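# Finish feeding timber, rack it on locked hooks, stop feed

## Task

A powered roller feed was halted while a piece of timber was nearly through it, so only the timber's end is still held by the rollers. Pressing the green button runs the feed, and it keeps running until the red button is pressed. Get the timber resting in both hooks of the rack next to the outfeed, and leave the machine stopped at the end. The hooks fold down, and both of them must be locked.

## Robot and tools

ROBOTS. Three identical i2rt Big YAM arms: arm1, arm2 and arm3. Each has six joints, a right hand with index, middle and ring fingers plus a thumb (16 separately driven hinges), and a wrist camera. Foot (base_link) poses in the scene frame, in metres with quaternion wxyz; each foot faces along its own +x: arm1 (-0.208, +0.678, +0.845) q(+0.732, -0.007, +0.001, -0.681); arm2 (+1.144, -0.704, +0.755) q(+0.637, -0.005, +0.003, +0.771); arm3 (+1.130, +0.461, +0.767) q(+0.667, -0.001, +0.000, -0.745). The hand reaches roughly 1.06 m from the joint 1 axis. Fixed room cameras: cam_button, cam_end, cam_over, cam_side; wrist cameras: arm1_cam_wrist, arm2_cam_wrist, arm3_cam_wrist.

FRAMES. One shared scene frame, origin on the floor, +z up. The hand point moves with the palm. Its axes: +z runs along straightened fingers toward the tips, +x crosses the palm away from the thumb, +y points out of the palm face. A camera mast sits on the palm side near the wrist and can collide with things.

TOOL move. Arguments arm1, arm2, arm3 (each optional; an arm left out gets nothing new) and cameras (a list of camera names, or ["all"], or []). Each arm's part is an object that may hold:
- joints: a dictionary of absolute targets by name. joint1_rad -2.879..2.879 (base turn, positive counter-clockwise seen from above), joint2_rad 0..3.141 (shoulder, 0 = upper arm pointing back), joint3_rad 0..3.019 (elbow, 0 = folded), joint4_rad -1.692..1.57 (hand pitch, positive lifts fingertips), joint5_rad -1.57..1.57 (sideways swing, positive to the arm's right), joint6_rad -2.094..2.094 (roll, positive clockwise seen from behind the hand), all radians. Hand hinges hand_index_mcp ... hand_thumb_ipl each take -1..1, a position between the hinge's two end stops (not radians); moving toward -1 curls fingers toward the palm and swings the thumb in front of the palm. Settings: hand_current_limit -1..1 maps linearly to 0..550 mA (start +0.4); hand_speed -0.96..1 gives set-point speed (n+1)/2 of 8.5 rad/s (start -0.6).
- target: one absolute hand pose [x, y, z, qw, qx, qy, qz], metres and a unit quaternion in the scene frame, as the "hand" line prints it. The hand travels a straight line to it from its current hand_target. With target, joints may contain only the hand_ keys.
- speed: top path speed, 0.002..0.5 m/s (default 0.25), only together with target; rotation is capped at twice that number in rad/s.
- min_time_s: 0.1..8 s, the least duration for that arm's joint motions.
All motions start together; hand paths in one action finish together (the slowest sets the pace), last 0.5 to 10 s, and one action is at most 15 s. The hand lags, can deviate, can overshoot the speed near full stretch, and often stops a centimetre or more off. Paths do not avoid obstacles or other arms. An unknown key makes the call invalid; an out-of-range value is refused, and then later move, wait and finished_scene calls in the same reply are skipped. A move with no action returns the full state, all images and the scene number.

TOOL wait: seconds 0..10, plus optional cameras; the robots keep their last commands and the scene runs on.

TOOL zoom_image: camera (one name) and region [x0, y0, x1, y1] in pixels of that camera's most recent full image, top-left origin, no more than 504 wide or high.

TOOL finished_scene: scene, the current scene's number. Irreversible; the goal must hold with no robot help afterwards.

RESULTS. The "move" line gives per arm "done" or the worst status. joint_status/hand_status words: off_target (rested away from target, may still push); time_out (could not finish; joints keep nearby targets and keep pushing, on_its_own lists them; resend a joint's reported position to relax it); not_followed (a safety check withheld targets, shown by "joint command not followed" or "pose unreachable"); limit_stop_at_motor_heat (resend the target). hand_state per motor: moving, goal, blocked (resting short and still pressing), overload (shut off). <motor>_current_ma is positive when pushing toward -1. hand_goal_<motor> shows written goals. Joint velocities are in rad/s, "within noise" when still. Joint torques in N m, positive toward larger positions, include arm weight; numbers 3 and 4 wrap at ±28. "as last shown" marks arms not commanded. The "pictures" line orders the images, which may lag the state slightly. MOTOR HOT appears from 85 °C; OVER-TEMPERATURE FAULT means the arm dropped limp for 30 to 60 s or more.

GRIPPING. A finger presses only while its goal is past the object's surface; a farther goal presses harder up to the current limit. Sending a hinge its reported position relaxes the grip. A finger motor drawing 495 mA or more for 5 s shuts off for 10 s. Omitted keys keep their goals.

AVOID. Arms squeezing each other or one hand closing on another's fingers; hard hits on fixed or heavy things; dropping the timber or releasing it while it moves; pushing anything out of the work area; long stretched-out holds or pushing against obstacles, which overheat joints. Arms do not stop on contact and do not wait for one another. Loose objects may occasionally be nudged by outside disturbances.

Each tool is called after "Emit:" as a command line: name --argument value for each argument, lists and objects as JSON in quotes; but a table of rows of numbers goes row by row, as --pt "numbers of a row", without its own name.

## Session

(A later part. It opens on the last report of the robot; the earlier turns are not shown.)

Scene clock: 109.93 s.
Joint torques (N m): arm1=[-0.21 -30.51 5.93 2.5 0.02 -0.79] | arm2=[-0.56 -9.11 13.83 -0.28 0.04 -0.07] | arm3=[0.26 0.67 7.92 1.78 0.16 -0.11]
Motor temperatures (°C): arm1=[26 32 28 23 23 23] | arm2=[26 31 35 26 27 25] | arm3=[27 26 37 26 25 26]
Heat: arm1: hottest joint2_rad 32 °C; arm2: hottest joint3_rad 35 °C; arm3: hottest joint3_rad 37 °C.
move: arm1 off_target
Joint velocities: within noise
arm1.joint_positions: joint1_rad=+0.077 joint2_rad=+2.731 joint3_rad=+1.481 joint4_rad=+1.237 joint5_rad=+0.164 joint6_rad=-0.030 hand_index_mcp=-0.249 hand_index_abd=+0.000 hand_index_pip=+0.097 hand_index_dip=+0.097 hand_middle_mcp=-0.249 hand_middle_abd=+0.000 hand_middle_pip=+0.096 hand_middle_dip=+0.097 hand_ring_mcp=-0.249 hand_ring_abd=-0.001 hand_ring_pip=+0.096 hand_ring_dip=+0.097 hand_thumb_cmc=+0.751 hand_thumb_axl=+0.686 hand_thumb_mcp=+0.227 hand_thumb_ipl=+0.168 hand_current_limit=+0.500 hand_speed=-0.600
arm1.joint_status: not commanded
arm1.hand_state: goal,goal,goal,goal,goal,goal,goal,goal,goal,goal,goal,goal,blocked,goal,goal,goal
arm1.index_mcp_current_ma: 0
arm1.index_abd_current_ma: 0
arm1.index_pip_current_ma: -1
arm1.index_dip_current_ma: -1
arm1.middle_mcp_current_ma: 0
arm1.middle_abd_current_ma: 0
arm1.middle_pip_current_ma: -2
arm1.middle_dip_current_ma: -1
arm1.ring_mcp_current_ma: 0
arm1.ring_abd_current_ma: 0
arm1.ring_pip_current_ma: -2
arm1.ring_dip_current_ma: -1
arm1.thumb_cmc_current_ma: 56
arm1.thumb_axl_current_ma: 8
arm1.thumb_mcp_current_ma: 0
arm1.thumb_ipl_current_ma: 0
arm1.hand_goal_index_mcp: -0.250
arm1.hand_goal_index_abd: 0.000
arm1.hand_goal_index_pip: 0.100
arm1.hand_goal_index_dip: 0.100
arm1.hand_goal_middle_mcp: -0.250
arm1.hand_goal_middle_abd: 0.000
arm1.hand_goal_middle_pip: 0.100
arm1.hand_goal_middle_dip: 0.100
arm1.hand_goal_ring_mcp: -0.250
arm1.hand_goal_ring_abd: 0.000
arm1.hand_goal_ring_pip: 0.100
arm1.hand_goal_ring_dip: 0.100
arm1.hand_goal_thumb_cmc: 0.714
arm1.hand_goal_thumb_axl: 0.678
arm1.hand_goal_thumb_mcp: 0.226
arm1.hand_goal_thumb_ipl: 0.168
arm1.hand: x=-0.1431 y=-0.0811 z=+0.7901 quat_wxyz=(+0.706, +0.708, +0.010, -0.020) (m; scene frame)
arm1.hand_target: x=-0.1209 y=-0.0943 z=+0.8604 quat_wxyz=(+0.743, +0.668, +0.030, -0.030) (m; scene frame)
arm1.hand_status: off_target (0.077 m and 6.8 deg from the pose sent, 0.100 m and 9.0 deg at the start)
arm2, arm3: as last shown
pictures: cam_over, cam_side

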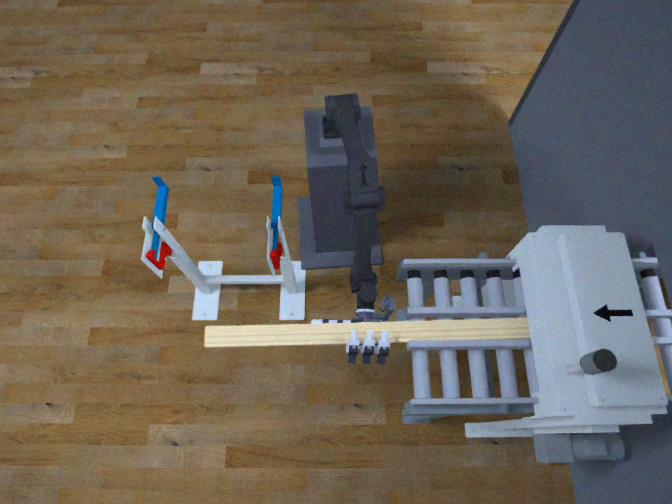

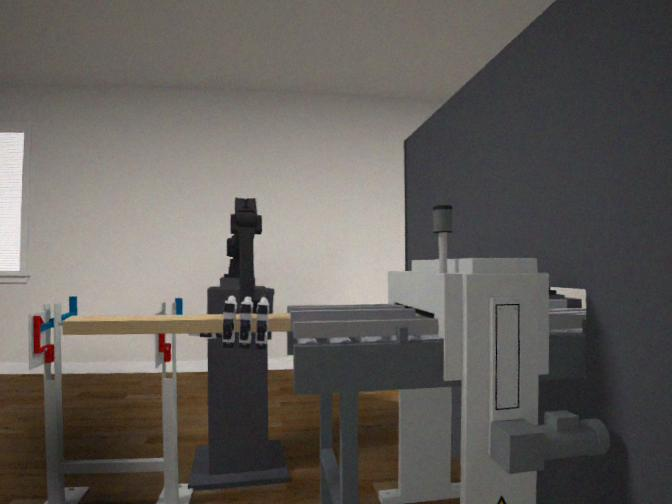

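Emit:
move --arm1 '{"target":[-0.1,-0.097,0.862,0.7424,0.6685,0.0324,-0.0292],"speed":0.05}' --cameras '["cam_over","cam_side","arm1_cam_wrist"]'

Scene clock: 111.60 s.
Joint torques (N m): arm1=[-0.03 -30.51 6.6 2.36 0.08 -0.78] | arm2=[-0.62 -9.11 13.83 -0.28 0.04 -0.07] | arm3=[0.21 0.67 7.94 1.77 0.16 -0.1]
Motor temperatures (°C): arm1=[26 33 28 23 23 23] | arm2=[26 31 35 26 27 25] | arm3=[27 26 37 26 25 26]
Heat: arm1: hottest joint2_rad 33 °C; arm2: hottest joint3_rad 35 °C; arm3: hottest joint3_rad 37 °C.
move: arm1 off_target
Joint velocities: within noise
arm1.joint_positions: joint1_rad=+0.107 joint2_rad=+2.730 joint3_rad=+1.481 joint4_rad=+1.232 joint5_rad=+0.194 joint6_rad=-0.035 hand_index_mcp=-0.249 hand_index_abd=+0.000 hand_index_pip=+0.097 hand_index_dip=+0.097 hand_middle_mcp=-0.249 hand_middle_abd=+0.000 hand_middle_pip=+0.096 hand_middle_dip=+0.097 hand_ring_mcp=-0.249 hand_ring_abd=-0.001 hand_ring_pip=+0.096 hand_ring_dip=+0.097 hand_thumb_cmc=+0.751 hand_thumb_axl=+0.686 hand_thumb_mcp=+0.227 hand_thumb_ipl=+0.168 hand_current_limit=+0.500 hand_speed=-0.600
arm1.joint_status: not commanded
arm1.hand_state: goal,goal,goal,goal,goal,goal,goal,goal,goal,goal,goal,goal,blocked,goal,goal,goal
arm1.index_mcp_current_ma: 0
arm1.index_abd_current_ma: 0
arm1.index_pip_current_ma: -1
arm1.index_dip_current_ma: -1
arm1.middle_mcp_current_ma: 0
arm1.middle_abd_current_ma: 0
arm1.middle_pip_current_ma: -2
arm1.middle_dip_current_ma: -1
arm1.ring_mcp_current_ma: 0
arm1.ring_abd_current_ma: 0
arm1.ring_pip_current_ma: -2
arm1.ring_dip_current_ma: -1
arm1.thumb_cmc_current_ma: 56
arm1.thumb_axl_current_ma: 8
arm1.thumb_mcp_current_ma: 0
arm1.thumb_ipl_current_ma: 0
arm1.hand_goal_index_mcp: -0.250
arm1.hand_goal_index_abd: 0.000
arm1.hand_goal_index_pip: 0.100
arm1.hand_goal_index_dip: 0.100
arm1.hand_goal_middle_mcp: -0.250
arm1.hand_goal_middle_abd: 0.000
arm1.hand_goal_middle_pip: 0.100
arm1.hand_goal_middle_dip: 0.100
arm1.hand_goal_ring_mcp: -0.250
arm1.hand_goal_ring_abd: 0.000
arm1.hand_goal_ring_pip: 0.100
arm1.hand_goal_ring_dip: 0.100
arm1.hand_goal_thumb_cmc: 0.714
arm1.hand_goal_thumb_axl: 0.678
arm1.hand_goal_thumb_mcp: 0.226
arm1.hand_goal_thumb_ipl: 0.168
arm1.hand: x=-0.1247 y=-0.0787 z=+0.7894 quat_wxyz=(+0.704, +0.710, +0.012, -0.022) (m; scene frame)
arm1.hand_target: x=-0.1009 y=-0.0934 z=+0.8608 quat_wxyz=(+0.743, +0.668, +0.030, -0.029) (m; scene frame)
arm1.hand_status: off_target (0.079 m and 6.9 deg from the pose sent, 0.085 m and 6.8 deg at the start)
arm2: as last shown
arm3.joint_positions: joint1_rad=+0.322 joint2_rad=+0.623 joint3_rad=+1.437 joint4_rad=-1.384 joint5_rad=-0.052 joint6_rad=+1.150 hand_index_mcp=+0.754 hand_index_abd=+0.000 hand_index_pip=+0.577 hand_index_dip=+0.696 hand_middle_mcp=+0.754 hand_middle_abd=+0.000 hand_middle_pip=+0.577 hand_middle_dip=+0.696 hand_ring_mcp=+0.754 hand_ring_abd=+0.000 hand_ring_pip=+0.577 hand_ring_dip=+0.696 hand_thumb_cmc=+0.714 hand_thumb_axl=+0.677 hand_thumb_mcp=+0.226 hand_thumb_ipl=+0.168 hand_current_limit=+0.400 hand_speed=-0.600
arm3.joint_status: not commanded
arm3.hand_state: goal,goal,goal,goal,goal,goal,goal,goal,goal,goal,goal,goal,goal,goal,goal,goal
arm3.index_mcp_current_ma: 0
arm3.index_abd_current_ma: 1
arm3.index_pip_current_ma: 1
arm3.index_dip_current_ma: 0
arm3.middle_mcp_current_ma: 0
arm3.middle_abd_current_ma: 1
arm3.middle_pip_current_ma: 1
arm3.middle_dip_current_ma: 0
arm3.ring_mcp_current_ma: 0
arm3.ring_abd_current_ma: 1
arm3.ring_pip_current_ma: 1
arm3.ring_dip_current_ma: 0
arm3.thumb_cmc_current_ma: 0
arm3.thumb_axl_current_ma: -2
arm3.thumb_mcp_current_ma: 0
arm3.thumb_ipl_current_ma: -1
arm3.hand_goal_index_mcp: 0.754
arm3.hand_goal_index_abd: 0.000
arm3.hand_goal_index_pip: 0.576
arm3.hand_goal_index_dip: 0.696
arm3.hand_goal_middle_mcp: 0.754
arm3.hand_goal_middle_abd: 0.000
arm3.hand_goal_middle_pip: 0.576
arm3.hand_goal_middle_dip: 0.696
arm3.hand_goal_ring_mcp: 0.754
arm3.hand_goal_ring_abd: 0.000
arm3.hand_goal_ring_pip: 0.576
arm3.hand_goal_ring_dip: 0.696
arm3.hand_goal_thumb_cmc: 0.714
arm3.hand_goal_thumb_axl: 0.678
arm3.hand_goal_thumb_mcp: 0.226
arm3.hand_goal_thumb_ipl: 0.168
arm3.hand: x=+1.1033 y=+0.2139 z=+1.3272 quat_wxyz=(+0.359, +0.788, -0.385, +0.319) (m; scene frame)
arm3.hand_target: x=+1.1029 y=+0.2163 z=+1.3382 quat_wxyz=(+0.368, +0.782, -0.382, +0.326) (m; scene frame)
arm3.hand_status: not commanded
pictures: arm1_cam_wrist, cam_over, cam_side
camera_calibration:
arm1_cam_wrist: T_world_to_cam=[[-0.722069, 0.00133124, 0.69182, -0.603621], [-0.467969, 0.735566, -0.489845, 0.337587], [-0.509531, -0.677452, -0.530506, 0.427321], [0, 0, 0, 1]] pos_world=[-0.0601423, 0.0419761, 0.809659]

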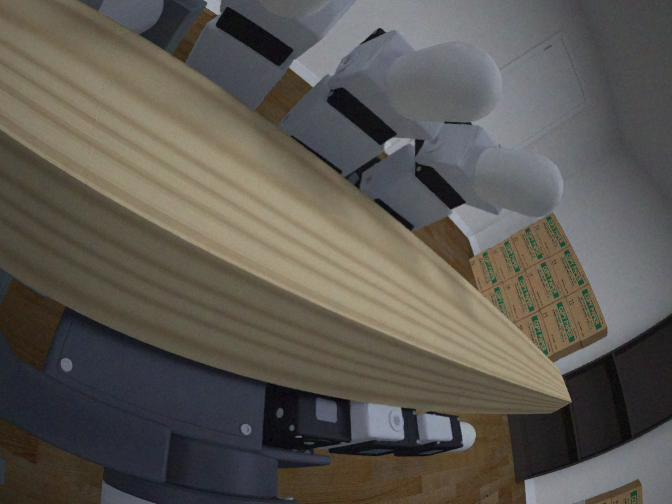

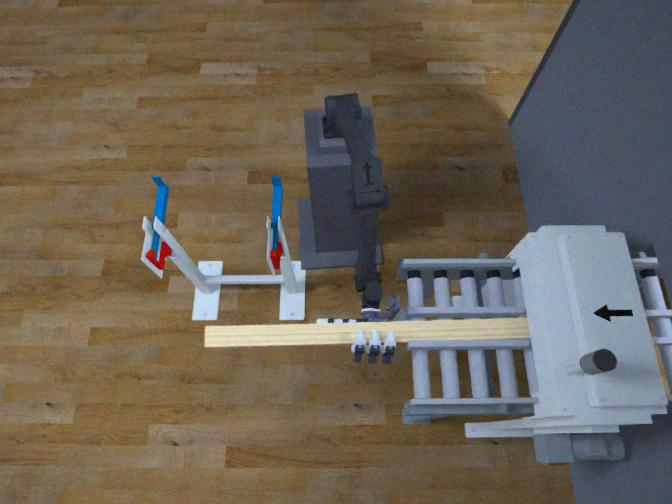

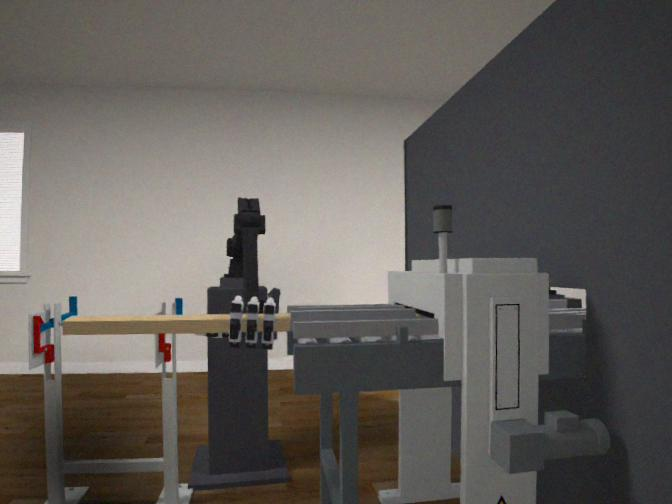

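Emit:
move --arm1 '{"joints":{"hand_index_mcp":-0.5,"hand_middle_mcp":-0.5,"hand_ring_mcp":-0.5,"hand_index_pip":-0.3,"hand_middle_pip":-0.3,"hand_ring_pip":-0.3,"hand_index_dip":-0.3,"hand_middle_dip":-0.3,"hand_ring_dip":-0.3}}'

Emit:
move --arm1 '{"target":[-0.255,-0.097,0.862,0.7424,0.6685,0.0324,-0.0292],"speed":0.1}' --cameras '["cam_over","cam_side","arm1_cam_wrist"]'

Scene clock: 113.20 s.
Joint torques (N m): arm1=[-0.38 -29.86 6.63 2.43 0.09 -1.22] | arm2=[-0.62 -9.17 13.83 -0.28 0.04 -0.07] | arm3=[0.26 0.62 7.95 1.76 0.16 -0.1]
Motor temperatures (°C): arm1=[26 33 28 23 23 23] | arm2=[26 31 35 26 27 25] | arm3=[27 26 37 26 25 26]
Heat: arm1: hottest joint2_rad 33 °C; arm2: hottest joint3_rad 35 °C; arm3: hottest joint3_rad 37 °C.
move: arm1 off_target
Joint velocities: within noise
arm1.joint_positions: joint1_rad=+0.110 joint2_rad=+2.724 joint3_rad=+1.481 joint4_rad=+1.230 joint5_rad=+0.194 joint6_rad=+0.010 hand_index_mcp=-0.418 hand_index_abd=-0.006 hand_index_pip=-0.166 hand_index_dip=-0.200 hand_middle_mcp=-0.429 hand_middle_abd=-0.005 hand_middle_pip=-0.146 hand_middle_dip=-0.202 hand_ring_mcp=-0.434 hand_ring_abd=-0.004 hand_ring_pip=-0.131 hand_ring_dip=-0.206 hand_thumb_cmc=+0.754 hand_thumb_axl=+0.687 hand_thumb_mcp=+0.227 hand_thumb_ipl=+0.168 hand_current_limit=+0.500 hand_speed=-0.600
arm1.joint_status: hand_index_mcp off_target (ended at -0.418, target -0.500); hand_index_pip off_target (ended at -0.166, target -0.300); hand_index_dip off_target (ended at -0.200, target -0.300); hand_middle_mcp off_target (ended at -0.429, target -0.500); hand_middle_pip off_target (ended at -0.146, target -0.300); hand_middle_dip off_target (ended at -0.202, target -0.300); hand_ring_mcp off_target (ended at -0.434, target -0.500); hand_ring_pip off_target (ended at -0.131, target -0.300); hand_ring_dip off_target (ended at -0.206, target -0.300)
arm1.hand_state: blocked,goal,blocked,blocked,blocked,goal,blocked,blocked,blocked,goal,blocked,blocked,blocked,goal,goal,goal
arm1.index_mcp_current_ma: 203
arm1.index_abd_current_ma: -3
arm1.index_pip_current_ma: 396
arm1.index_dip_current_ma: 256
arm1.middle_mcp_current_ma: 164
arm1.middle_abd_current_ma: -2
arm1.middle_pip_current_ma: 413
arm1.middle_dip_current_ma: 248
arm1.ring_mcp_current_ma: 147
arm1.ring_abd_current_ma: -1
arm1.ring_pip_current_ma: 412
arm1.ring_dip_current_ma: 232
arm1.thumb_cmc_current_ma: 63
arm1.thumb_axl_current_ma: 9
arm1.thumb_mcp_current_ma: 0
arm1.thumb_ipl_current_ma: 0
arm1.hand_goal_index_mcp: -0.500
arm1.hand_goal_index_abd: 0.000
arm1.hand_goal_index_pip: -0.300
arm1.hand_goal_index_dip: -0.300
arm1.hand_goal_middle_mcp: -0.500
arm1.hand_goal_middle_abd: 0.000
arm1.hand_goal_middle_pip: -0.300
arm1.hand_goal_middle_dip: -0.300
arm1.hand_goal_ring_mcp: -0.500
arm1.hand_goal_ring_abd: 0.000
arm1.hand_goal_ring_pip: -0.300
arm1.hand_goal_ring_dip: -0.300
arm1.hand_goal_thumb_cmc: 0.714
arm1.hand_goal_thumb_axl: 0.678
arm1.hand_goal_thumb_mcp: 0.226
arm1.hand_goal_thumb_ipl: 0.168
arm1.hand: x=-0.1258 y=-0.0797 z=+0.7928 quat_wxyz=(+0.706, +0.708, -0.003, -0.005) (m; scene frame)
arm1.hand_target: x=-0.1011 y=-0.0934 z=+0.8609 quat_wxyz=(+0.743, +0.668, +0.030, -0.029) (m; scene frame)
arm1.hand_status: not commanded
arm2.joint_positions: joint1_rad=+0.063 joint2_rad=+1.347 joint3_rad=+1.302 joint4_rad=-1.533 joint5_rad=-0.006 joint6_rad=-0.183 hand_index_mcp=-0.335 hand_index_abd=+0.000 hand_index_pip=-0.617 hand_index_dip=-0.497 hand_middle_mcp=-0.332 hand_middle_abd=+0.000 hand_middle_pip=-0.617 hand_middle_dip=-0.497 hand_ring_mcp=+0.749 hand_ring_abd=+0.003 hand_ring_pip=+0.573 hand_ring_dip=+0.693 hand_thumb_cmc=+0.715 hand_thumb_axl=+0.677 hand_thumb_mcp=+0.223 hand_thumb_ipl=+0.168 hand_current_limit=+0.400 hand_speed=-0.600
arm2.joint_status: not commanded
arm2.hand_state: goal,goal,goal,goal,goal,goal,goal,goal,goal,goal,goal,goal,goal,goal,goal,goal
arm2.index_mcp_current_ma: 10
arm2.index_abd_current_ma: 0
arm2.index_pip_current_ma: 0
arm2.index_dip_current_ma: 0
arm2.middle_mcp_current_ma: 13
arm2.middle_abd_current_ma: 0
arm2.middle_pip_current_ma: 1
arm2.middle_dip_current_ma: 0
arm2.ring_mcp_current_ma: -1
arm2.ring_abd_current_ma: 0
arm2.ring_pip_current_ma: -1
arm2.ring_dip_current_ma: -1
arm2.thumb_cmc_current_ma: 0
arm2.thumb_axl_current_ma: 0
arm2.thumb_mcp_current_ma: -1
arm2.thumb_ipl_current_ma: 0
arm2.hand_goal_index_mcp: -0.350
arm2.hand_goal_index_abd: 0.000
arm2.hand_goal_index_pip: -0.620
arm2.hand_goal_index_dip: -0.500
arm2.hand_goal_middle_mcp: -0.350
arm2.hand_goal_middle_abd: 0.000
arm2.hand_goal_middle_pip: -0.620
arm2.hand_goal_middle_dip: -0.500
arm2.hand_goal_ring_mcp: 0.754
arm2.hand_goal_ring_abd: 0.000
arm2.hand_goal_ring_pip: 0.576
arm2.hand_goal_ring_dip: 0.696
arm2.hand_goal_thumb_cmc: 0.714
arm2.hand_goal_thumb_axl: 0.678
arm2.hand_goal_thumb_mcp: 0.226
arm2.hand_goal_thumb_ipl: 0.168
arm2.hand: x=+1.0313 y=-0.2430 z=+0.9983 quat_wxyz=(-0.002, -0.216, +0.976, -0.010) (m; scene frame)
arm2.hand_target: x=+1.0304 y=-0.2287 z=+1.0298 quat_wxyz=(-0.003, -0.217, +0.976, +0.019) (m; scene frame)
arm2.hand_status: not commanded
arm3: as last shown
pictures: none

Scene clock: 115.40 s.
Joint torques (N m): arm1=[-2.08 -29.39 5.87 3.18 0.1 -1] | arm2=[-0.56 -9.11 13.83 -0.28 0.03 -0.06] | arm3=[0.26 0.62 7.92 1.77 0.17 -0.1]
Motor temperatures (°C): arm1=[26 33 28 23 23 24] | arm2=[26 31 35 26 27 25] | arm3=[27 26 37 26 25 26]
Heat: arm1: hottest joint2_rad 33 °C; arm2: hottest joint3_rad 35 °C; arm3: hottest joint3_rad 37 °C.
move: arm1 off_target
Joint velocities: within noise
arm1.joint_positions: joint1_rad=-0.119 joint2_rad=+2.718 joint3_rad=+1.463 joint4_rad=+1.230 joint5_rad=-0.054 joint6_rad=+0.011 hand_index_mcp=-0.418 hand_index_abd=-0.006 hand_index_pip=-0.166 hand_index_dip=-0.204 hand_middle_mcp=-0.429 hand_middle_abd=-0.006 hand_middle_pip=-0.146 hand_middle_dip=-0.219 hand_ring_mcp=-0.428 hand_ring_abd=-0.005 hand_ring_pip=-0.131 hand_ring_dip=-0.240 hand_thumb_cmc=+0.762 hand_thumb_axl=+0.688 hand_thumb_mcp=+0.227 hand_thumb_ipl=+0.168 hand_current_limit=+0.500 hand_speed=-0.600
arm1.joint_status: not commanded
arm1.hand_state: blocked,goal,blocked,blocked,blocked,goal,blocked,blocked,blocked,goal,blocked,blocked,blocked,goal,goal,goal
arm1.index_mcp_current_ma: 203
arm1.index_abd_current_ma: -3
arm1.index_pip_current_ma: 394
arm1.index_dip_current_ma: 240
arm1.middle_mcp_current_ma: 164
arm1.middle_abd_current_ma: -3
arm1.middle_pip_current_ma: 412
arm1.middle_dip_current_ma: 183
arm1.ring_mcp_current_ma: 167
arm1.ring_abd_current_ma: -2
arm1.ring_pip_current_ma: 412
arm1.ring_dip_current_ma: 115
arm1.thumb_cmc_current_ma: 84
arm1.thumb_axl_current_ma: 9
arm1.thumb_mcp_current_ma: 0
arm1.thumb_ipl_current_ma: 0
arm1.hand_goal_index_mcp: -0.500
arm1.hand_goal_index_abd: 0.000
arm1.hand_goal_index_pip: -0.300
arm1.hand_goal_index_dip: -0.300
arm1.hand_goal_middle_mcp: -0.500
arm1.hand_goal_middle_abd: 0.000
arm1.hand_goal_middle_pip: -0.300
arm1.hand_goal_middle_dip: -0.300
arm1.hand_goal_ring_mcp: -0.500
arm1.hand_goal_ring_abd: 0.000
arm1.hand_goal_ring_pip: -0.300
arm1.hand_goal_ring_dip: -0.300
arm1.hand_goal_thumb_cmc: 0.714
arm1.hand_goal_thumb_axl: 0.678
arm1.hand_goal_thumb_mcp: 0.226
arm1.hand_goal_thumb_ipl: 0.168
arm1.on_its_own: hand_ring_dip moved -0.034 toward your old target -0.300
arm1.hand: x=-0.2581 y=-0.0852 z=+0.7914 quat_wxyz=(+0.701, +0.713, +0.002, +0.004) (m; scene frame)
arm1.hand_target: x=-0.2551 y=-0.0959 z=+0.8597 quat_wxyz=(+0.743, +0.669, +0.030, -0.030) (m; scene frame)
arm1.hand_status: off_target (0.072 m and 8.6 deg from the pose sent, 0.148 m and 7.9 deg at the start)
arm2, arm3: as last shown
pictures: arm1_cam_wrist, cam_over, cam_side
camera_calibration:
arm1_cam_wrist: T_world_to_cam=[[-0.755675, -0.0204136, 0.654628, -0.682343], [-0.458684, 0.72996, -0.506723, 0.296282], [-0.467508, -0.683185, -0.560976, 0.390384], [0, 0, 0, 1]] pos_world=[-0.197223, 0.0365014, 0.81581]

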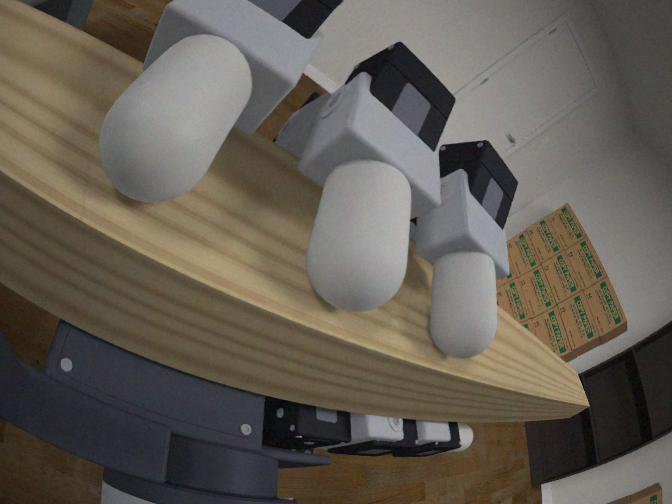

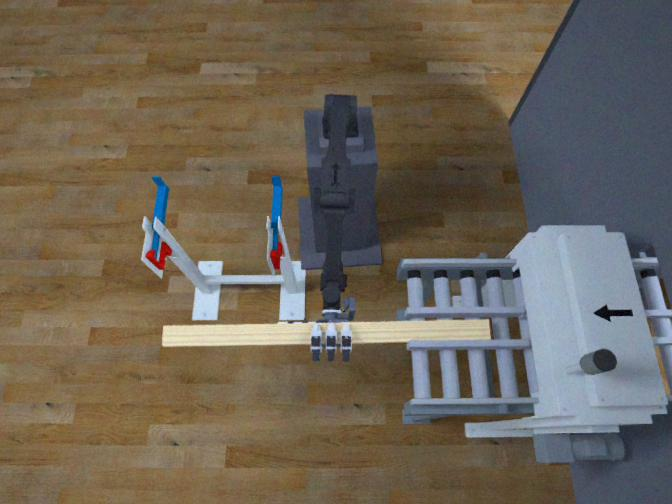

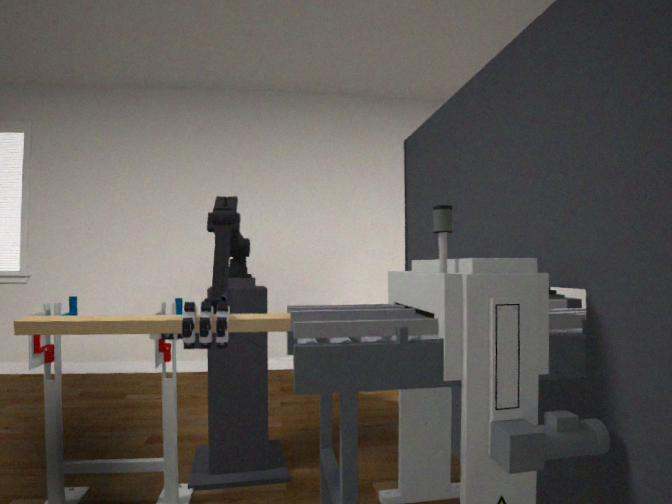

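Emit:
move --arm1 '{"target":[-0.255,-0.097,0.93,0.7408,0.6670,0.0583,-0.0525],"speed":0.08}' --cameras '["cam_over","cam_side"]'

Scene clock: 118.10 s.
Joint torques (N m): arm1=[-2.32 -30.62 6.41 2.8 -0.04 -0.51] | arm2=[-0.62 -9.11 13.85 -0.28 0.04 -0.07] | arm3=[0.15 0.56 7.94 1.8 0.17 -0.11]
Motor temperatures (°C): arm1=[26 33 28 23 23 24] | arm2=[26 31 36 26 27 25] | arm3=[27 26 37 26 25 26]
Heat: arm1: hottest joint2_rad 33 °C; arm2: hottest joint3_rad 36 °C; arm3: hottest joint3_rad 37 °C.
move: arm1 off_target
Joint velocities: within noise
arm1.joint_positions: joint1_rad=-0.128 joint2_rad=+2.578 joint3_rad=+1.368 joint4_rad=+1.175 joint5_rad=-0.074 joint6_rad=-0.107 hand_index_mcp=-0.418 hand_index_abd=-0.006 hand_index_pip=-0.166 hand_index_dip=-0.204 hand_middle_mcp=-0.429 hand_middle_abd=-0.006 hand_middle_pip=-0.146 hand_middle_dip=-0.219 hand_ring_mcp=-0.428 hand_ring_abd=-0.005 hand_ring_pip=-0.131 hand_ring_dip=-0.240 hand_thumb_cmc=+0.762 hand_thumb_axl=+0.688 hand_thumb_mcp=+0.227 hand_thumb_ipl=+0.168 hand_current_limit=+0.500 hand_speed=-0.600
arm1.joint_status: not commanded
arm1.hand_state: blocked,goal,blocked,blocked,blocked,goal,blocked,blocked,blocked,goal,blocked,blocked,blocked,goal,goal,goal
arm1.index_mcp_current_ma: 203
arm1.index_abd_current_ma: -3
arm1.index_pip_current_ma: 394
arm1.index_dip_current_ma: 240
arm1.middle_mcp_current_ma: 164
arm1.middle_abd_current_ma: -3
arm1.middle_pip_current_ma: 412
arm1.middle_dip_current_ma: 183
arm1.ring_mcp_current_ma: 167
arm1.ring_abd_current_ma: -2
arm1.ring_pip_current_ma: 413
arm1.ring_dip_current_ma: 115
arm1.thumb_cmc_current_ma: 84
arm1.thumb_axl_current_ma: 9
arm1.thumb_mcp_current_ma: 0
arm1.thumb_ipl_current_ma: 0
arm1.hand_goal_index_mcp: -0.500
arm1.hand_goal_index_abd: 0.000
arm1.hand_goal_index_pip: -0.300
arm1.hand_goal_index_dip: -0.300
arm1.hand_goal_middle_mcp: -0.500
arm1.hand_goal_middle_abd: 0.000
arm1.hand_goal_middle_pip: -0.300
arm1.hand_goal_middle_dip: -0.300
arm1.hand_goal_ring_mcp: -0.500
arm1.hand_goal_ring_abd: 0.000
arm1.hand_goal_ring_pip: -0.300
arm1.hand_goal_ring_dip: -0.300
arm1.hand_goal_thumb_cmc: 0.714
arm1.hand_goal_thumb_axl: 0.678
arm1.hand_goal_thumb_mcp: 0.226
arm1.hand_goal_thumb_ipl: 0.168
arm1.hand: x=-0.2511 y=-0.0849 z=+0.8481 quat_wxyz=(+0.697, +0.715, +0.048, -0.033) (m; scene frame)
arm1.hand_target: x=-0.2547 y=-0.0945 z=+0.9278 quat_wxyz=(+0.741, +0.667, +0.058, -0.053) (m; scene frame)
arm1.hand_status: off_target (0.083 m and 7.8 deg from the pose sent, 0.139 m and 11.5 deg at the start; pose on its path clipped on 15 of 47 steps)
arm2, arm3: as last shown
pictures: cam_over, cam_side

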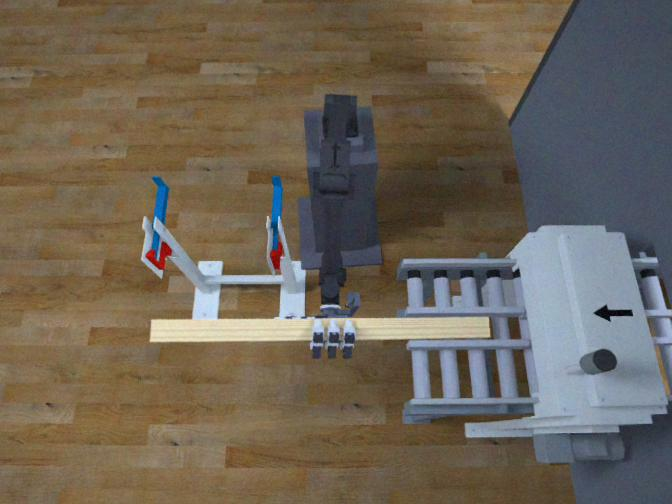

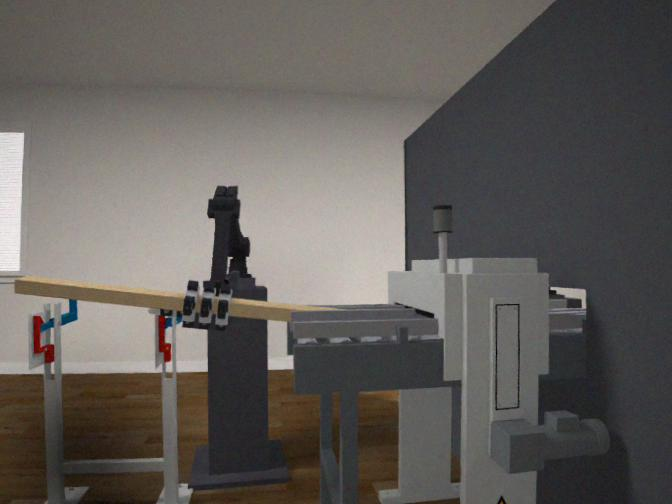

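Emit:
move --arm1 '{"target":[-0.258,-0.09,0.99,0.7427,0.6688,0.0227,-0.0204],"speed":0.1}' --cameras '["cam_over","cam_side"]'

Scene clock: 121.03 s.
Joint torques (N m): arm1=[-1.49 -30.51 7.21 2.95 0.16 -0.22] | arm2=[-0.56 -9.11 13.83 -0.28 0.04 -0.07] | arm3=[0.26 0.62 7.9 1.77 0.17 -0.1]
Motor temperatures (°C): arm1=[26 33 28 23 23 24] | arm2=[26 31 36 26 27 25] | arm3=[27 26 37 26 25 26]
Heat: arm1: hottest joint2_rad 33 °C; arm2: hottest joint3_rad 36 °C; arm3: hottest joint3_rad 37 °C.
move: arm1 off_target
Joint velocities: within noise
arm1.joint_positions: joint1_rad=-0.129 joint2_rad=+2.432 joint3_rad=+1.281 joint4_rad=+1.106 joint5_rad=-0.063 joint6_rad=-0.043 hand_index_mcp=-0.418 hand_index_abd=-0.006 hand_index_pip=-0.166 hand_index_dip=-0.204 hand_middle_mcp=-0.429 hand_middle_abd=-0.007 hand_middle_pip=-0.146 hand_middle_dip=-0.219 hand_ring_mcp=-0.428 hand_ring_abd=-0.005 hand_ring_pip=-0.132 hand_ring_dip=-0.240 hand_thumb_cmc=+0.762 hand_thumb_axl=+0.688 hand_thumb_mcp=+0.227 hand_thumb_ipl=+0.168 hand_current_limit=+0.500 hand_speed=-0.600
arm1.joint_status: not commanded
arm1.hand_state: blocked,goal,blocked,blocked,blocked,goal,blocked,blocked,blocked,goal,blocked,blocked,blocked,goal,goal,goal
arm1.index_mcp_current_ma: 203
arm1.index_abd_current_ma: -3
arm1.index_pip_current_ma: 394
arm1.index_dip_current_ma: 240
arm1.middle_mcp_current_ma: 164
arm1.middle_abd_current_ma: -3
arm1.middle_pip_current_ma: 413
arm1.middle_dip_current_ma: 183
arm1.ring_mcp_current_ma: 167
arm1.ring_abd_current_ma: -2
arm1.ring_pip_current_ma: 412
arm1.ring_dip_current_ma: 115
arm1.thumb_cmc_current_ma: 84
arm1.thumb_axl_current_ma: 9
arm1.thumb_mcp_current_ma: 0
arm1.thumb_ipl_current_ma: 0
arm1.hand_goal_index_mcp: -0.500
arm1.hand_goal_index_abd: 0.000
arm1.hand_goal_index_pip: -0.300
arm1.hand_goal_index_dip: -0.300
arm1.hand_goal_middle_mcp: -0.500
arm1.hand_goal_middle_abd: 0.000
arm1.hand_goal_middle_pip: -0.300
arm1.hand_goal_middle_dip: -0.300
arm1.hand_goal_ring_mcp: -0.500
arm1.hand_goal_ring_abd: 0.000
arm1.hand_goal_ring_pip: -0.300
arm1.hand_goal_ring_dip: -0.300
arm1.hand_goal_thumb_cmc: 0.714
arm1.hand_goal_thumb_axl: 0.678
arm1.hand_goal_thumb_mcp: 0.226
arm1.hand_goal_thumb_ipl: 0.168
arm1.hand: x=-0.2581 y=-0.0810 z=+0.9032 quat_wxyz=(+0.694, +0.720, +0.021, -0.015) (m; scene frame)
arm1.hand_target: x=-0.2580 y=-0.0870 z=+0.9877 quat_wxyz=(+0.743, +0.669, +0.022, -0.020) (m; scene frame)
arm1.hand_status: off_target (0.087 m and 8.1 deg from the pose sent, 0.142 m and 8.1 deg at the start; pose on its path clipped on 30 of 61 steps)
arm2, arm3: as last shown
pictures: cam_over, cam_side

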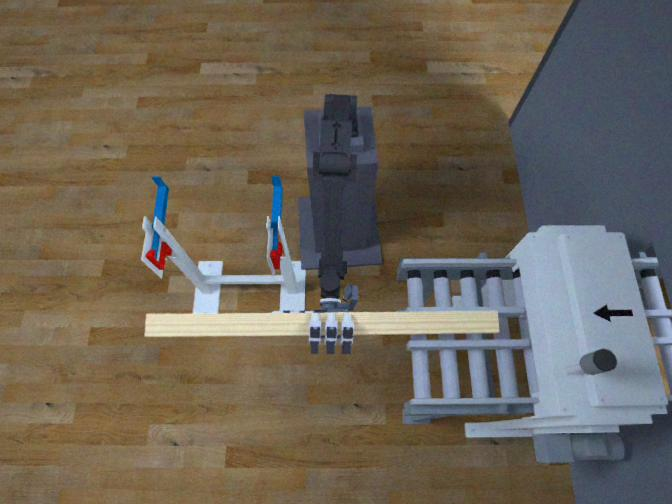

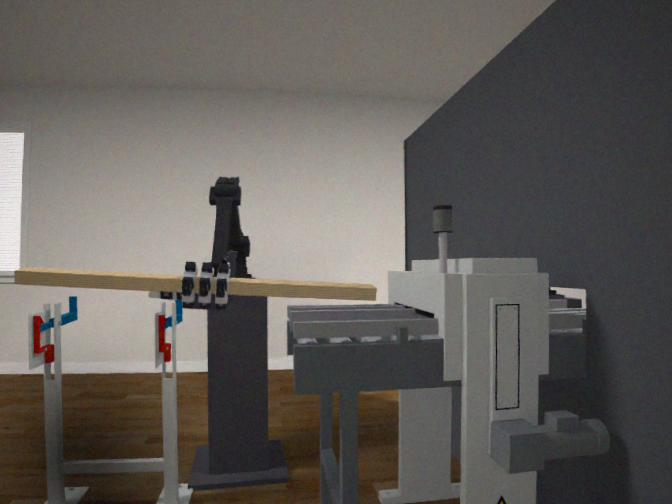

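Emit:
move --arm1 '{"target":[-0.33,0.03,1.0,0.7360,0.6744,0.0450,-0.0412],"speed":0.1}' --cameras '["cam_over","cam_side"]'

Scene clock: 126.13 s.
Joint torques (N m): arm1=[-1.73 -25.64 5.39 4.12 -0.01 -0.38] | arm2=[-0.62 -9.11 13.83 -0.28 0.04 -0.07] | arm3=[0.26 0.62 7.92 1.78 0.16 -0.1]
Motor temperatures (°C): arm1=[26 34 28 23 23 23] | arm2=[26 31 37 26 27 25] | arm3=[27 26 37 26 25 26]
Heat: arm1: hottest joint2_rad 34 °C; arm2: hottest joint3_rad 37 °C; arm3: hottest joint3_rad 37 °C.
move: arm1 off_target
Joint velocities: within noise
arm1.joint_positions: joint1_rad=-0.298 joint2_rad=+2.269 joint3_rad=+0.929 joint4_rad=+1.261 joint5_rad=-0.233 joint6_rad=-0.076 hand_index_mcp=-0.418 hand_index_abd=-0.006 hand_index_pip=-0.166 hand_index_dip=-0.204 hand_middle_mcp=-0.429 hand_middle_abd=-0.007 hand_middle_pip=-0.146 hand_middle_dip=-0.219 hand_ring_mcp=-0.428 hand_ring_abd=-0.005 hand_ring_pip=-0.132 hand_ring_dip=-0.240 hand_thumb_cmc=+0.762 hand_thumb_axl=+0.688 hand_thumb_mcp=+0.227 hand_thumb_ipl=+0.168 hand_current_limit=+0.500 hand_speed=-0.600
arm1.joint_status: not commanded
arm1.hand_state: blocked,goal,blocked,blocked,blocked,goal,blocked,blocked,blocked,goal,blocked,blocked,blocked,goal,goal,goal
arm1.index_mcp_current_ma: 203
arm1.index_abd_current_ma: -3
arm1.index_pip_current_ma: 394
arm1.index_dip_current_ma: 240
arm1.middle_mcp_current_ma: 164
arm1.middle_abd_current_ma: -3
arm1.middle_pip_current_ma: 413
arm1.middle_dip_current_ma: 183
arm1.ring_mcp_current_ma: 167
arm1.ring_abd_current_ma: -2
arm1.ring_pip_current_ma: 412
arm1.ring_dip_current_ma: 115
arm1.thumb_cmc_current_ma: 84
arm1.thumb_axl_current_ma: 9
arm1.thumb_mcp_current_ma: 0
arm1.thumb_ipl_current_ma: 0
arm1.hand_goal_index_mcp: -0.500
arm1.hand_goal_index_abd: 0.000
arm1.hand_goal_index_pip: -0.300
arm1.hand_goal_index_dip: -0.300
arm1.hand_goal_middle_mcp: -0.500
arm1.hand_goal_middle_abd: 0.000
arm1.hand_goal_middle_pip: -0.300
arm1.hand_goal_middle_dip: -0.300
arm1.hand_goal_ring_mcp: -0.500
arm1.hand_goal_ring_abd: 0.000
arm1.hand_goal_ring_pip: -0.300
arm1.hand_goal_ring_dip: -0.300
arm1.hand_goal_thumb_cmc: 0.714
arm1.hand_goal_thumb_axl: 0.678
arm1.hand_goal_thumb_mcp: 0.226
arm1.hand_goal_thumb_ipl: 0.168
arm1.hand: x=-0.3303 y=+0.0324 z=+0.9230 quat_wxyz=(+0.682, +0.731, +0.028, -0.020) (m; scene frame)
arm1.hand_target: x=-0.3294 y=+0.0318 z=+0.9967 quat_wxyz=(+0.736, +0.674, +0.045, -0.042) (m; scene frame)
arm1.hand_status: off_target (0.077 m and 9.5 deg from the pose sent, 0.164 m and 8.2 deg at the start; pose on its path clipped on 28 of 72 steps)
arm2, arm3: as last shown
pictures: cam_over, cam_side

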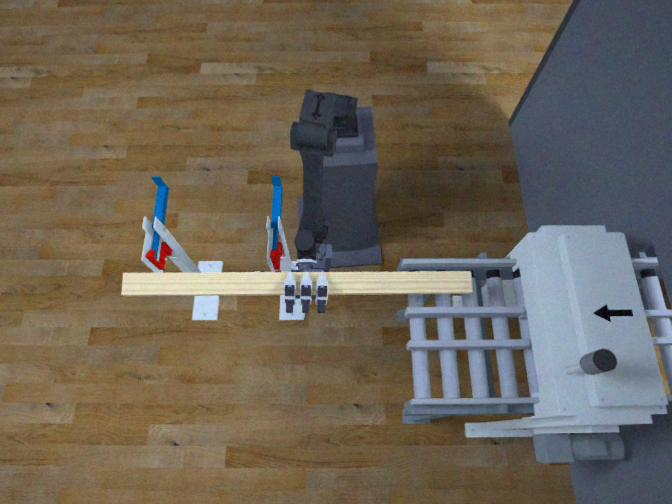

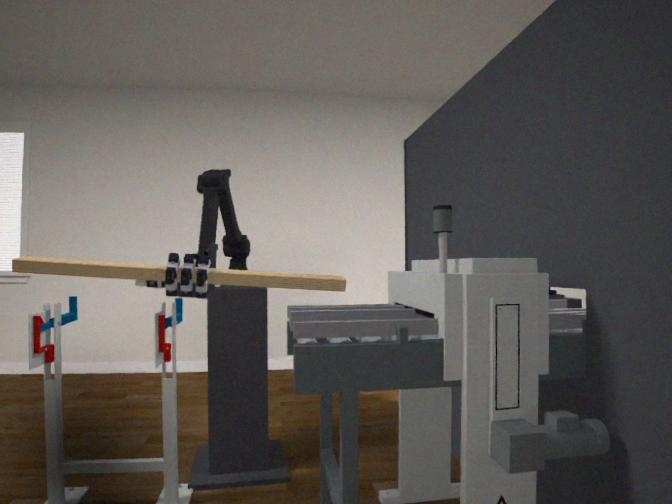

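Emit:
move --arm1 '{"target":[-0.43,0.15,1.01,0.7420,0.6681,0.0389,-0.0350],"speed":0.1}'

Emit:
move --arm1 '{"target":[-0.53,0.26,1.01,0.7293,0.6805,0.0446,-0.0416],"speed":0.1}' --cameras '["cam_over","cam_side"]'

Scene clock: 128.83 s.
Joint torques (N m): arm1=[-1.67 -22.12 3.96 3.99 -0.03 -0.25] | arm2=[-0.62 -9.11 13.83 -0.28 0.04 -0.07] | arm3=[0.15 0.62 7.94 1.78 0.17 -0.11]
Motor temperatures (°C): arm1=[26 34 28 23 23 23] | arm2=[26 31 37 26 27 25] | arm3=[27 26 37 26 25 26]
Heat: arm1: hottest joint2_rad 34 °C; arm2: hottest joint3_rad 37 °C; arm3: hottest joint3_rad 37 °C.
move: arm1 off_target
Joint velocities: within noise
arm1.joint_positions: joint1_rad=-0.594 joint2_rad=+2.186 joint3_rad=+0.716 joint4_rad=+1.437 joint5_rad=-0.527 joint6_rad=-0.037 hand_index_mcp=-0.418 hand_index_abd=-0.006 hand_index_pip=-0.166 hand_index_dip=-0.204 hand_middle_mcp=-0.429 hand_middle_abd=-0.007 hand_middle_pip=-0.146 hand_middle_dip=-0.219 hand_ring_mcp=-0.428 hand_ring_abd=-0.005 hand_ring_pip=-0.132 hand_ring_dip=-0.240 hand_thumb_cmc=+0.762 hand_thumb_axl=+0.688 hand_thumb_mcp=+0.227 hand_thumb_ipl=+0.168 hand_current_limit=+0.500 hand_speed=-0.600
arm1.joint_status: not commanded
arm1.hand_state: blocked,goal,blocked,blocked,blocked,goal,blocked,blocked,blocked,goal,blocked,blocked,blocked,goal,goal,goal
arm1.index_mcp_current_ma: 203
arm1.index_abd_current_ma: -3
arm1.index_pip_current_ma: 394
arm1.index_dip_current_ma: 240
arm1.middle_mcp_current_ma: 164
arm1.middle_abd_current_ma: -3
arm1.middle_pip_current_ma: 413
arm1.middle_dip_current_ma: 183
arm1.ring_mcp_current_ma: 167
arm1.ring_abd_current_ma: -2
arm1.ring_pip_current_ma: 412
arm1.ring_dip_current_ma: 115
arm1.thumb_cmc_current_ma: 84
arm1.thumb_axl_current_ma: 9
arm1.thumb_mcp_current_ma: 0
arm1.thumb_ipl_current_ma: 0
arm1.hand_goal_index_mcp: -0.500
arm1.hand_goal_index_abd: 0.000
arm1.hand_goal_index_pip: -0.300
arm1.hand_goal_index_dip: -0.300
arm1.hand_goal_middle_mcp: -0.500
arm1.hand_goal_middle_abd: 0.000
arm1.hand_goal_middle_pip: -0.300
arm1.hand_goal_middle_dip: -0.300
arm1.hand_goal_ring_mcp: -0.500
arm1.hand_goal_ring_abd: 0.000
arm1.hand_goal_ring_pip: -0.300
arm1.hand_goal_ring_dip: -0.300
arm1.hand_goal_thumb_cmc: 0.714
arm1.hand_goal_thumb_axl: 0.678
arm1.hand_goal_thumb_mcp: 0.226
arm1.hand_goal_thumb_ipl: 0.168
arm1.hand: x=-0.4299 y=+0.1488 z=+0.9498 quat_wxyz=(+0.700, +0.714, +0.013, -0.008) (m; scene frame)
arm1.hand_target: x=-0.4289 y=+0.1511 z=+1.0072 quat_wxyz=(+0.742, +0.668, +0.039, -0.035) (m; scene frame)
arm1.hand_status: off_target (0.060 m and 8.4 deg from the pose sent, 0.177 m and 10.2 deg at the start)
arm2, arm3: as last shown
pictures: none

Scene clock: 131.10 s.
Joint torques (N m): arm1=[-1.44 -20.42 3.51 3.38 -0.07 -0.25] | arm2=[-0.62 -9.11 13.83 -0.28 0.03 -0.07] | arm3=[0.21 0.62 7.95 1.77 0.16 -0.1]
Motor temperatures (°C): arm1=[26 34 28 23 23 23] | arm2=[26 31 38 26 27 25] | arm3=[27 26 37 26 25 26]
Heat: arm1: hottest joint2_rad 34 °C; arm2: hottest joint3_rad 38 °C; arm3: hottest joint3_rad 37 °C.
move: arm1 off_target
Joint velocities: within noise
arm1.joint_positions: joint1_rad=-0.963 joint2_rad=+2.143 joint3_rad=+0.655 joint4_rad=+1.460 joint5_rad=-0.894 joint6_rad=-0.034 hand_index_mcp=-0.418 hand_index_abd=-0.006 hand_index_pip=-0.166 hand_index_dip=-0.204 hand_middle_mcp=-0.429 hand_middle_abd=-0.007 hand_middle_pip=-0.146 hand_middle_dip=-0.219 hand_ring_mcp=-0.428 hand_ring_abd=-0.005 hand_ring_pip=-0.132 hand_ring_dip=-0.240 hand_thumb_cmc=+0.762 hand_thumb_axl=+0.688 hand_thumb_mcp=+0.227 hand_thumb_ipl=+0.168 hand_current_limit=+0.500 hand_speed=-0.600
arm1.joint_status: not commanded
arm1.hand_state: blocked,goal,blocked,blocked,blocked,goal,blocked,blocked,blocked,goal,blocked,blocked,blocked,goal,goal,goal
arm1.index_mcp_current_ma: 203
arm1.index_abd_current_ma: -3
arm1.index_pip_current_ma: 394
arm1.index_dip_current_ma: 240
arm1.middle_mcp_current_ma: 164
arm1.middle_abd_current_ma: -3
arm1.middle_pip_current_ma: 412
arm1.middle_dip_current_ma: 183
arm1.ring_mcp_current_ma: 167
arm1.ring_abd_current_ma: -2
arm1.ring_pip_current_ma: 413
arm1.ring_dip_current_ma: 115
arm1.thumb_cmc_current_ma: 84
arm1.thumb_axl_current_ma: 9
arm1.thumb_mcp_current_ma: 0
arm1.thumb_ipl_current_ma: 0
arm1.hand_goal_index_mcp: -0.500
arm1.hand_goal_index_abd: 0.000
arm1.hand_goal_index_pip: -0.300
arm1.hand_goal_index_dip: -0.300
arm1.hand_goal_middle_mcp: -0.500
arm1.hand_goal_middle_abd: 0.000
arm1.hand_goal_middle_pip: -0.300
arm1.hand_goal_middle_dip: -0.300
arm1.hand_goal_ring_mcp: -0.500
arm1.hand_goal_ring_abd: 0.000
arm1.hand_goal_ring_pip: -0.300
arm1.hand_goal_ring_dip: -0.300
arm1.hand_goal_thumb_cmc: 0.714
arm1.hand_goal_thumb_axl: 0.678
arm1.hand_goal_thumb_mcp: 0.226
arm1.hand_goal_thumb_ipl: 0.168
arm1.hand: x=-0.5305 y=+0.2589 z=+0.9630 quat_wxyz=(+0.704, +0.710, +0.009, -0.006) (m; scene frame)
arm1.hand_target: x=-0.5288 y=+0.2605 z=+1.0078 quat_wxyz=(+0.730, +0.681, +0.045, -0.042) (m; scene frame)
arm1.hand_status: off_target (0.047 m and 7.3 deg from the pose sent, 0.161 m and 7.4 deg at the start)
arm2, arm3: as last shown
pictures: cam_over, cam_side

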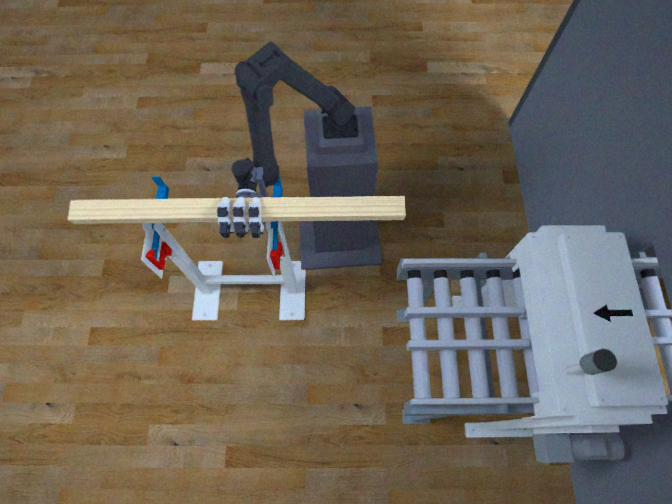

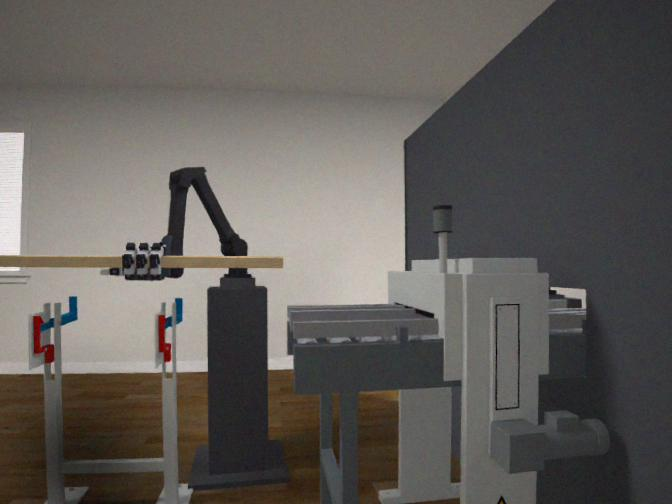

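Emit:
zoom_image --camera "cam_side" --region '[130, 285, 210, 375]'

Emit:
zoom_image --camera "cam_side" --region '[15, 285, 95, 375]'

Scaled by 5.600.

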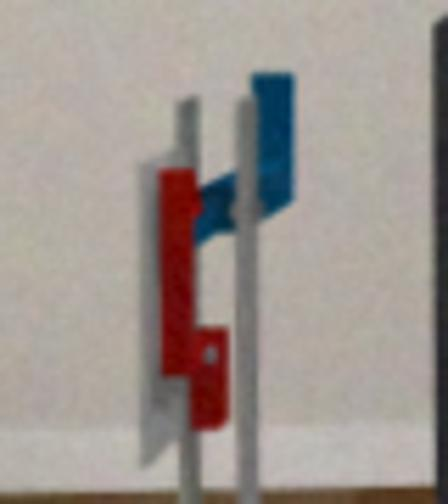

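Scaled by 5.600.

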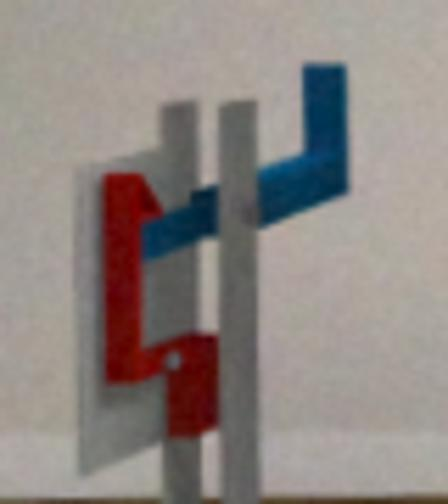

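Emit:
move --arm1 '{"target":[-0.628,0.366,1.005,0.7166,0.6921,0.0628,-0.0606],"speed":0.1}' --cameras '["cam_over","cam_side","cam_end"]'

Scene clock: 134.53 s.
Joint torques (N m): arm1=[-1.32 -19.55 6 1.98 -0.07 -0.4] | arm2=[-0.62 -9.11 13.83 -0.29 0.04 -0.07] | arm3=[0.21 0.62 7.9 1.8 0.16 -0.11]
Motor temperatures (°C): arm1=[26 33 28 23 23 23] | arm2=[26 31 38 26 27 25] | arm3=[27 26 37 26 25 26]
Heat: arm1: hottest joint2_rad 33 °C; arm2: hottest joint3_rad 38 °C; arm3: hottest joint3_rad 37 °C.
move: arm1 off_target
Joint velocities: within noise
arm1.joint_positions: joint1_rad=-1.312 joint2_rad=+2.143 joint3_rad=+0.728 joint4_rad=+1.392 joint5_rad=-1.241 joint6_rad=-0.067 hand_index_mcp=-0.418 hand_index_abd=-0.006 hand_index_pip=-0.166 hand_index_dip=-0.204 hand_middle_mcp=-0.429 hand_middle_abd=-0.007 hand_middle_pip=-0.146 hand_middle_dip=-0.219 hand_ring_mcp=-0.428 hand_ring_abd=-0.005 hand_ring_pip=-0.132 hand_ring_dip=-0.240 hand_thumb_cmc=+0.762 hand_thumb_axl=+0.688 hand_thumb_mcp=+0.227 hand_thumb_ipl=+0.168 hand_current_limit=+0.500 hand_speed=-0.600
arm1.joint_status: not commanded
arm1.hand_state: blocked,goal,blocked,blocked,blocked,goal,blocked,blocked,blocked,goal,blocked,blocked,blocked,goal,goal,goal
arm1.index_mcp_current_ma: 203
arm1.index_abd_current_ma: -3
arm1.index_pip_current_ma: 394
arm1.index_dip_current_ma: 240
arm1.middle_mcp_current_ma: 164
arm1.middle_abd_current_ma: -3
arm1.middle_pip_current_ma: 412
arm1.middle_dip_current_ma: 183
arm1.ring_mcp_current_ma: 167
arm1.ring_abd_current_ma: -2
arm1.ring_pip_current_ma: 412
arm1.ring_dip_current_ma: 115
arm1.thumb_cmc_current_ma: 84
arm1.thumb_axl_current_ma: 9
arm1.thumb_mcp_current_ma: 0
arm1.thumb_ipl_current_ma: 0
arm1.hand_goal_index_mcp: -0.500
arm1.hand_goal_index_abd: 0.000
arm1.hand_goal_index_pip: -0.300
arm1.hand_goal_index_dip: -0.300
arm1.hand_goal_middle_mcp: -0.500
arm1.hand_goal_middle_abd: 0.000
arm1.hand_goal_middle_pip: -0.300
arm1.hand_goal_middle_dip: -0.300
arm1.hand_goal_ring_mcp: -0.500
arm1.hand_goal_ring_abd: 0.000
arm1.hand_goal_ring_pip: -0.300
arm1.hand_goal_ring_dip: -0.300
arm1.hand_goal_thumb_cmc: 0.714
arm1.hand_goal_thumb_axl: 0.678
arm1.hand_goal_thumb_mcp: 0.226
arm1.hand_goal_thumb_ipl: 0.168
arm1.hand: x=-0.6197 y=+0.3692 z=+0.9694 quat_wxyz=(+0.707, +0.706, +0.020, -0.019) (m; scene frame)
arm1.hand_target: x=-0.6264 y=+0.3666 z=+1.0042 quat_wxyz=(+0.717, +0.692, +0.063, -0.061) (m; scene frame)
arm1.hand_status: off_target (0.037 m and 7.1 deg from the pose sent, 0.151 m and 9.1 deg at the start)
arm2: as last shown
arm3.joint_positions: joint1_rad=+0.322 joint2_rad=+0.623 joint3_rad=+1.437 joint4_rad=-1.384 joint5_rad=-0.052 joint6_rad=+1.150 hand_index_mcp=+0.754 hand_index_abd=+0.000 hand_index_pip=+0.577 hand_index_dip=+0.696 hand_middle_mcp=+0.754 hand_middle_abd=+0.000 hand_middle_pip=+0.577 hand_middle_dip=+0.696 hand_ring_mcp=+0.754 hand_ring_abd=+0.000 hand_ring_pip=+0.577 hand_ring_dip=+0.696 hand_thumb_cmc=+0.714 hand_thumb_axl=+0.677 hand_thumb_mcp=+0.226 hand_thumb_ipl=+0.168 hand_current_limit=+0.400 hand_speed=-0.600
arm3.joint_status: not commanded
arm3.hand_state: goal,goal,goal,goal,goal,goal,goal,goal,goal,goal,goal,goal,goal,goal,goal,goal
arm3.index_mcp_current_ma: 0
arm3.index_abd_current_ma: 1
arm3.index_pip_current_ma: 1
arm3.index_dip_current_ma: 0
arm3.middle_mcp_current_ma: 0
arm3.middle_abd_current_ma: 1
arm3.middle_pip_current_ma: 1
arm3.middle_dip_current_ma: 0
arm3.ring_mcp_current_ma: 0
arm3.ring_abd_current_ma: 1
arm3.ring_pip_current_ma: 1
arm3.ring_dip_current_ma: 0
arm3.thumb_cmc_current_ma: 0
arm3.thumb_axl_current_ma: -2
arm3.thumb_mcp_current_ma: 0
arm3.thumb_ipl_current_ma: -1
arm3.hand_goal_index_mcp: 0.754
arm3.hand_goal_index_abd: 0.000
arm3.hand_goal_index_pip: 0.576
arm3.hand_goal_index_dip: 0.696
arm3.hand_goal_middle_mcp: 0.754
arm3.hand_goal_middle_abd: 0.000
arm3.hand_goal_middle_pip: 0.576
arm3.hand_goal_middle_dip: 0.696
arm3.hand_goal_ring_mcp: 0.754
arm3.hand_goal_ring_abd: 0.000
arm3.hand_goal_ring_pip: 0.576
arm3.hand_goal_ring_dip: 0.696
arm3.hand_goal_thumb_cmc: 0.714
arm3.hand_goal_thumb_axl: 0.678
arm3.hand_goal_thumb_mcp: 0.226
arm3.hand_goal_thumb_ipl: 0.168
arm3.hand: x=+1.1033 y=+0.2139 z=+1.3272 quat_wxyz=(+0.359, +0.788, -0.385, +0.319) (m; scene frame)
arm3.hand_target: x=+1.1029 y=+0.2163 z=+1.3382 quat_wxyz=(+0.368, +0.782, -0.382, +0.326) (m; scene frame)
arm3.hand_status: not commanded
pictures: cam_end, cam_over, cam_side

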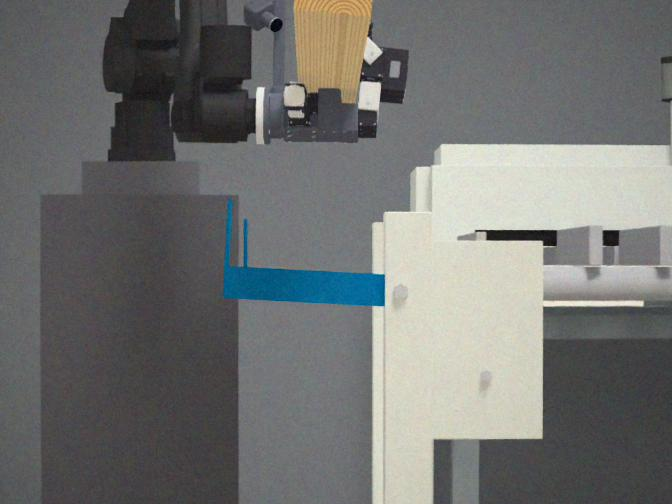

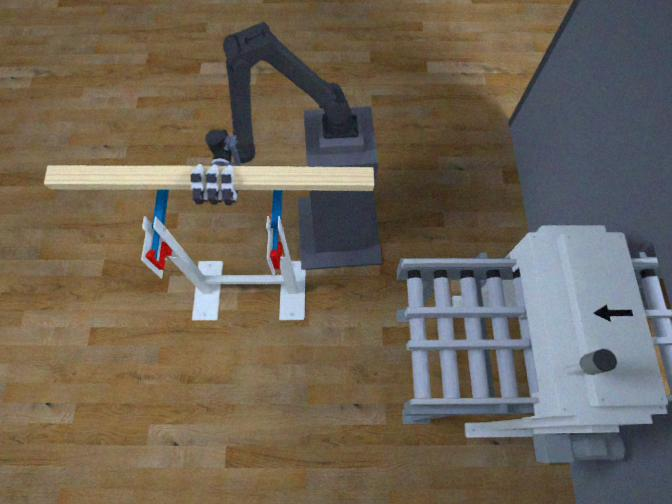

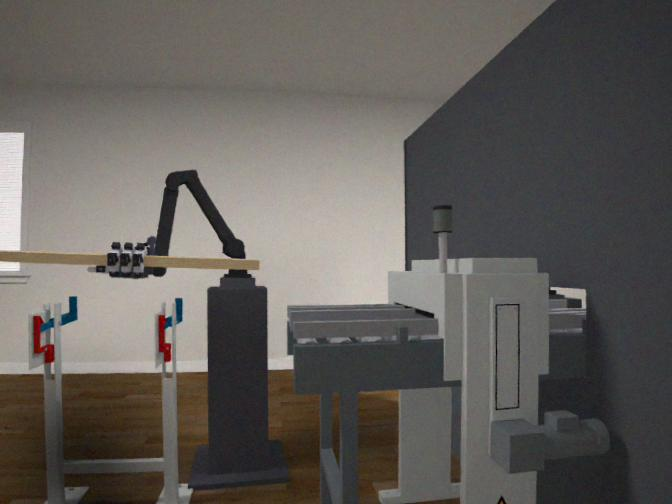

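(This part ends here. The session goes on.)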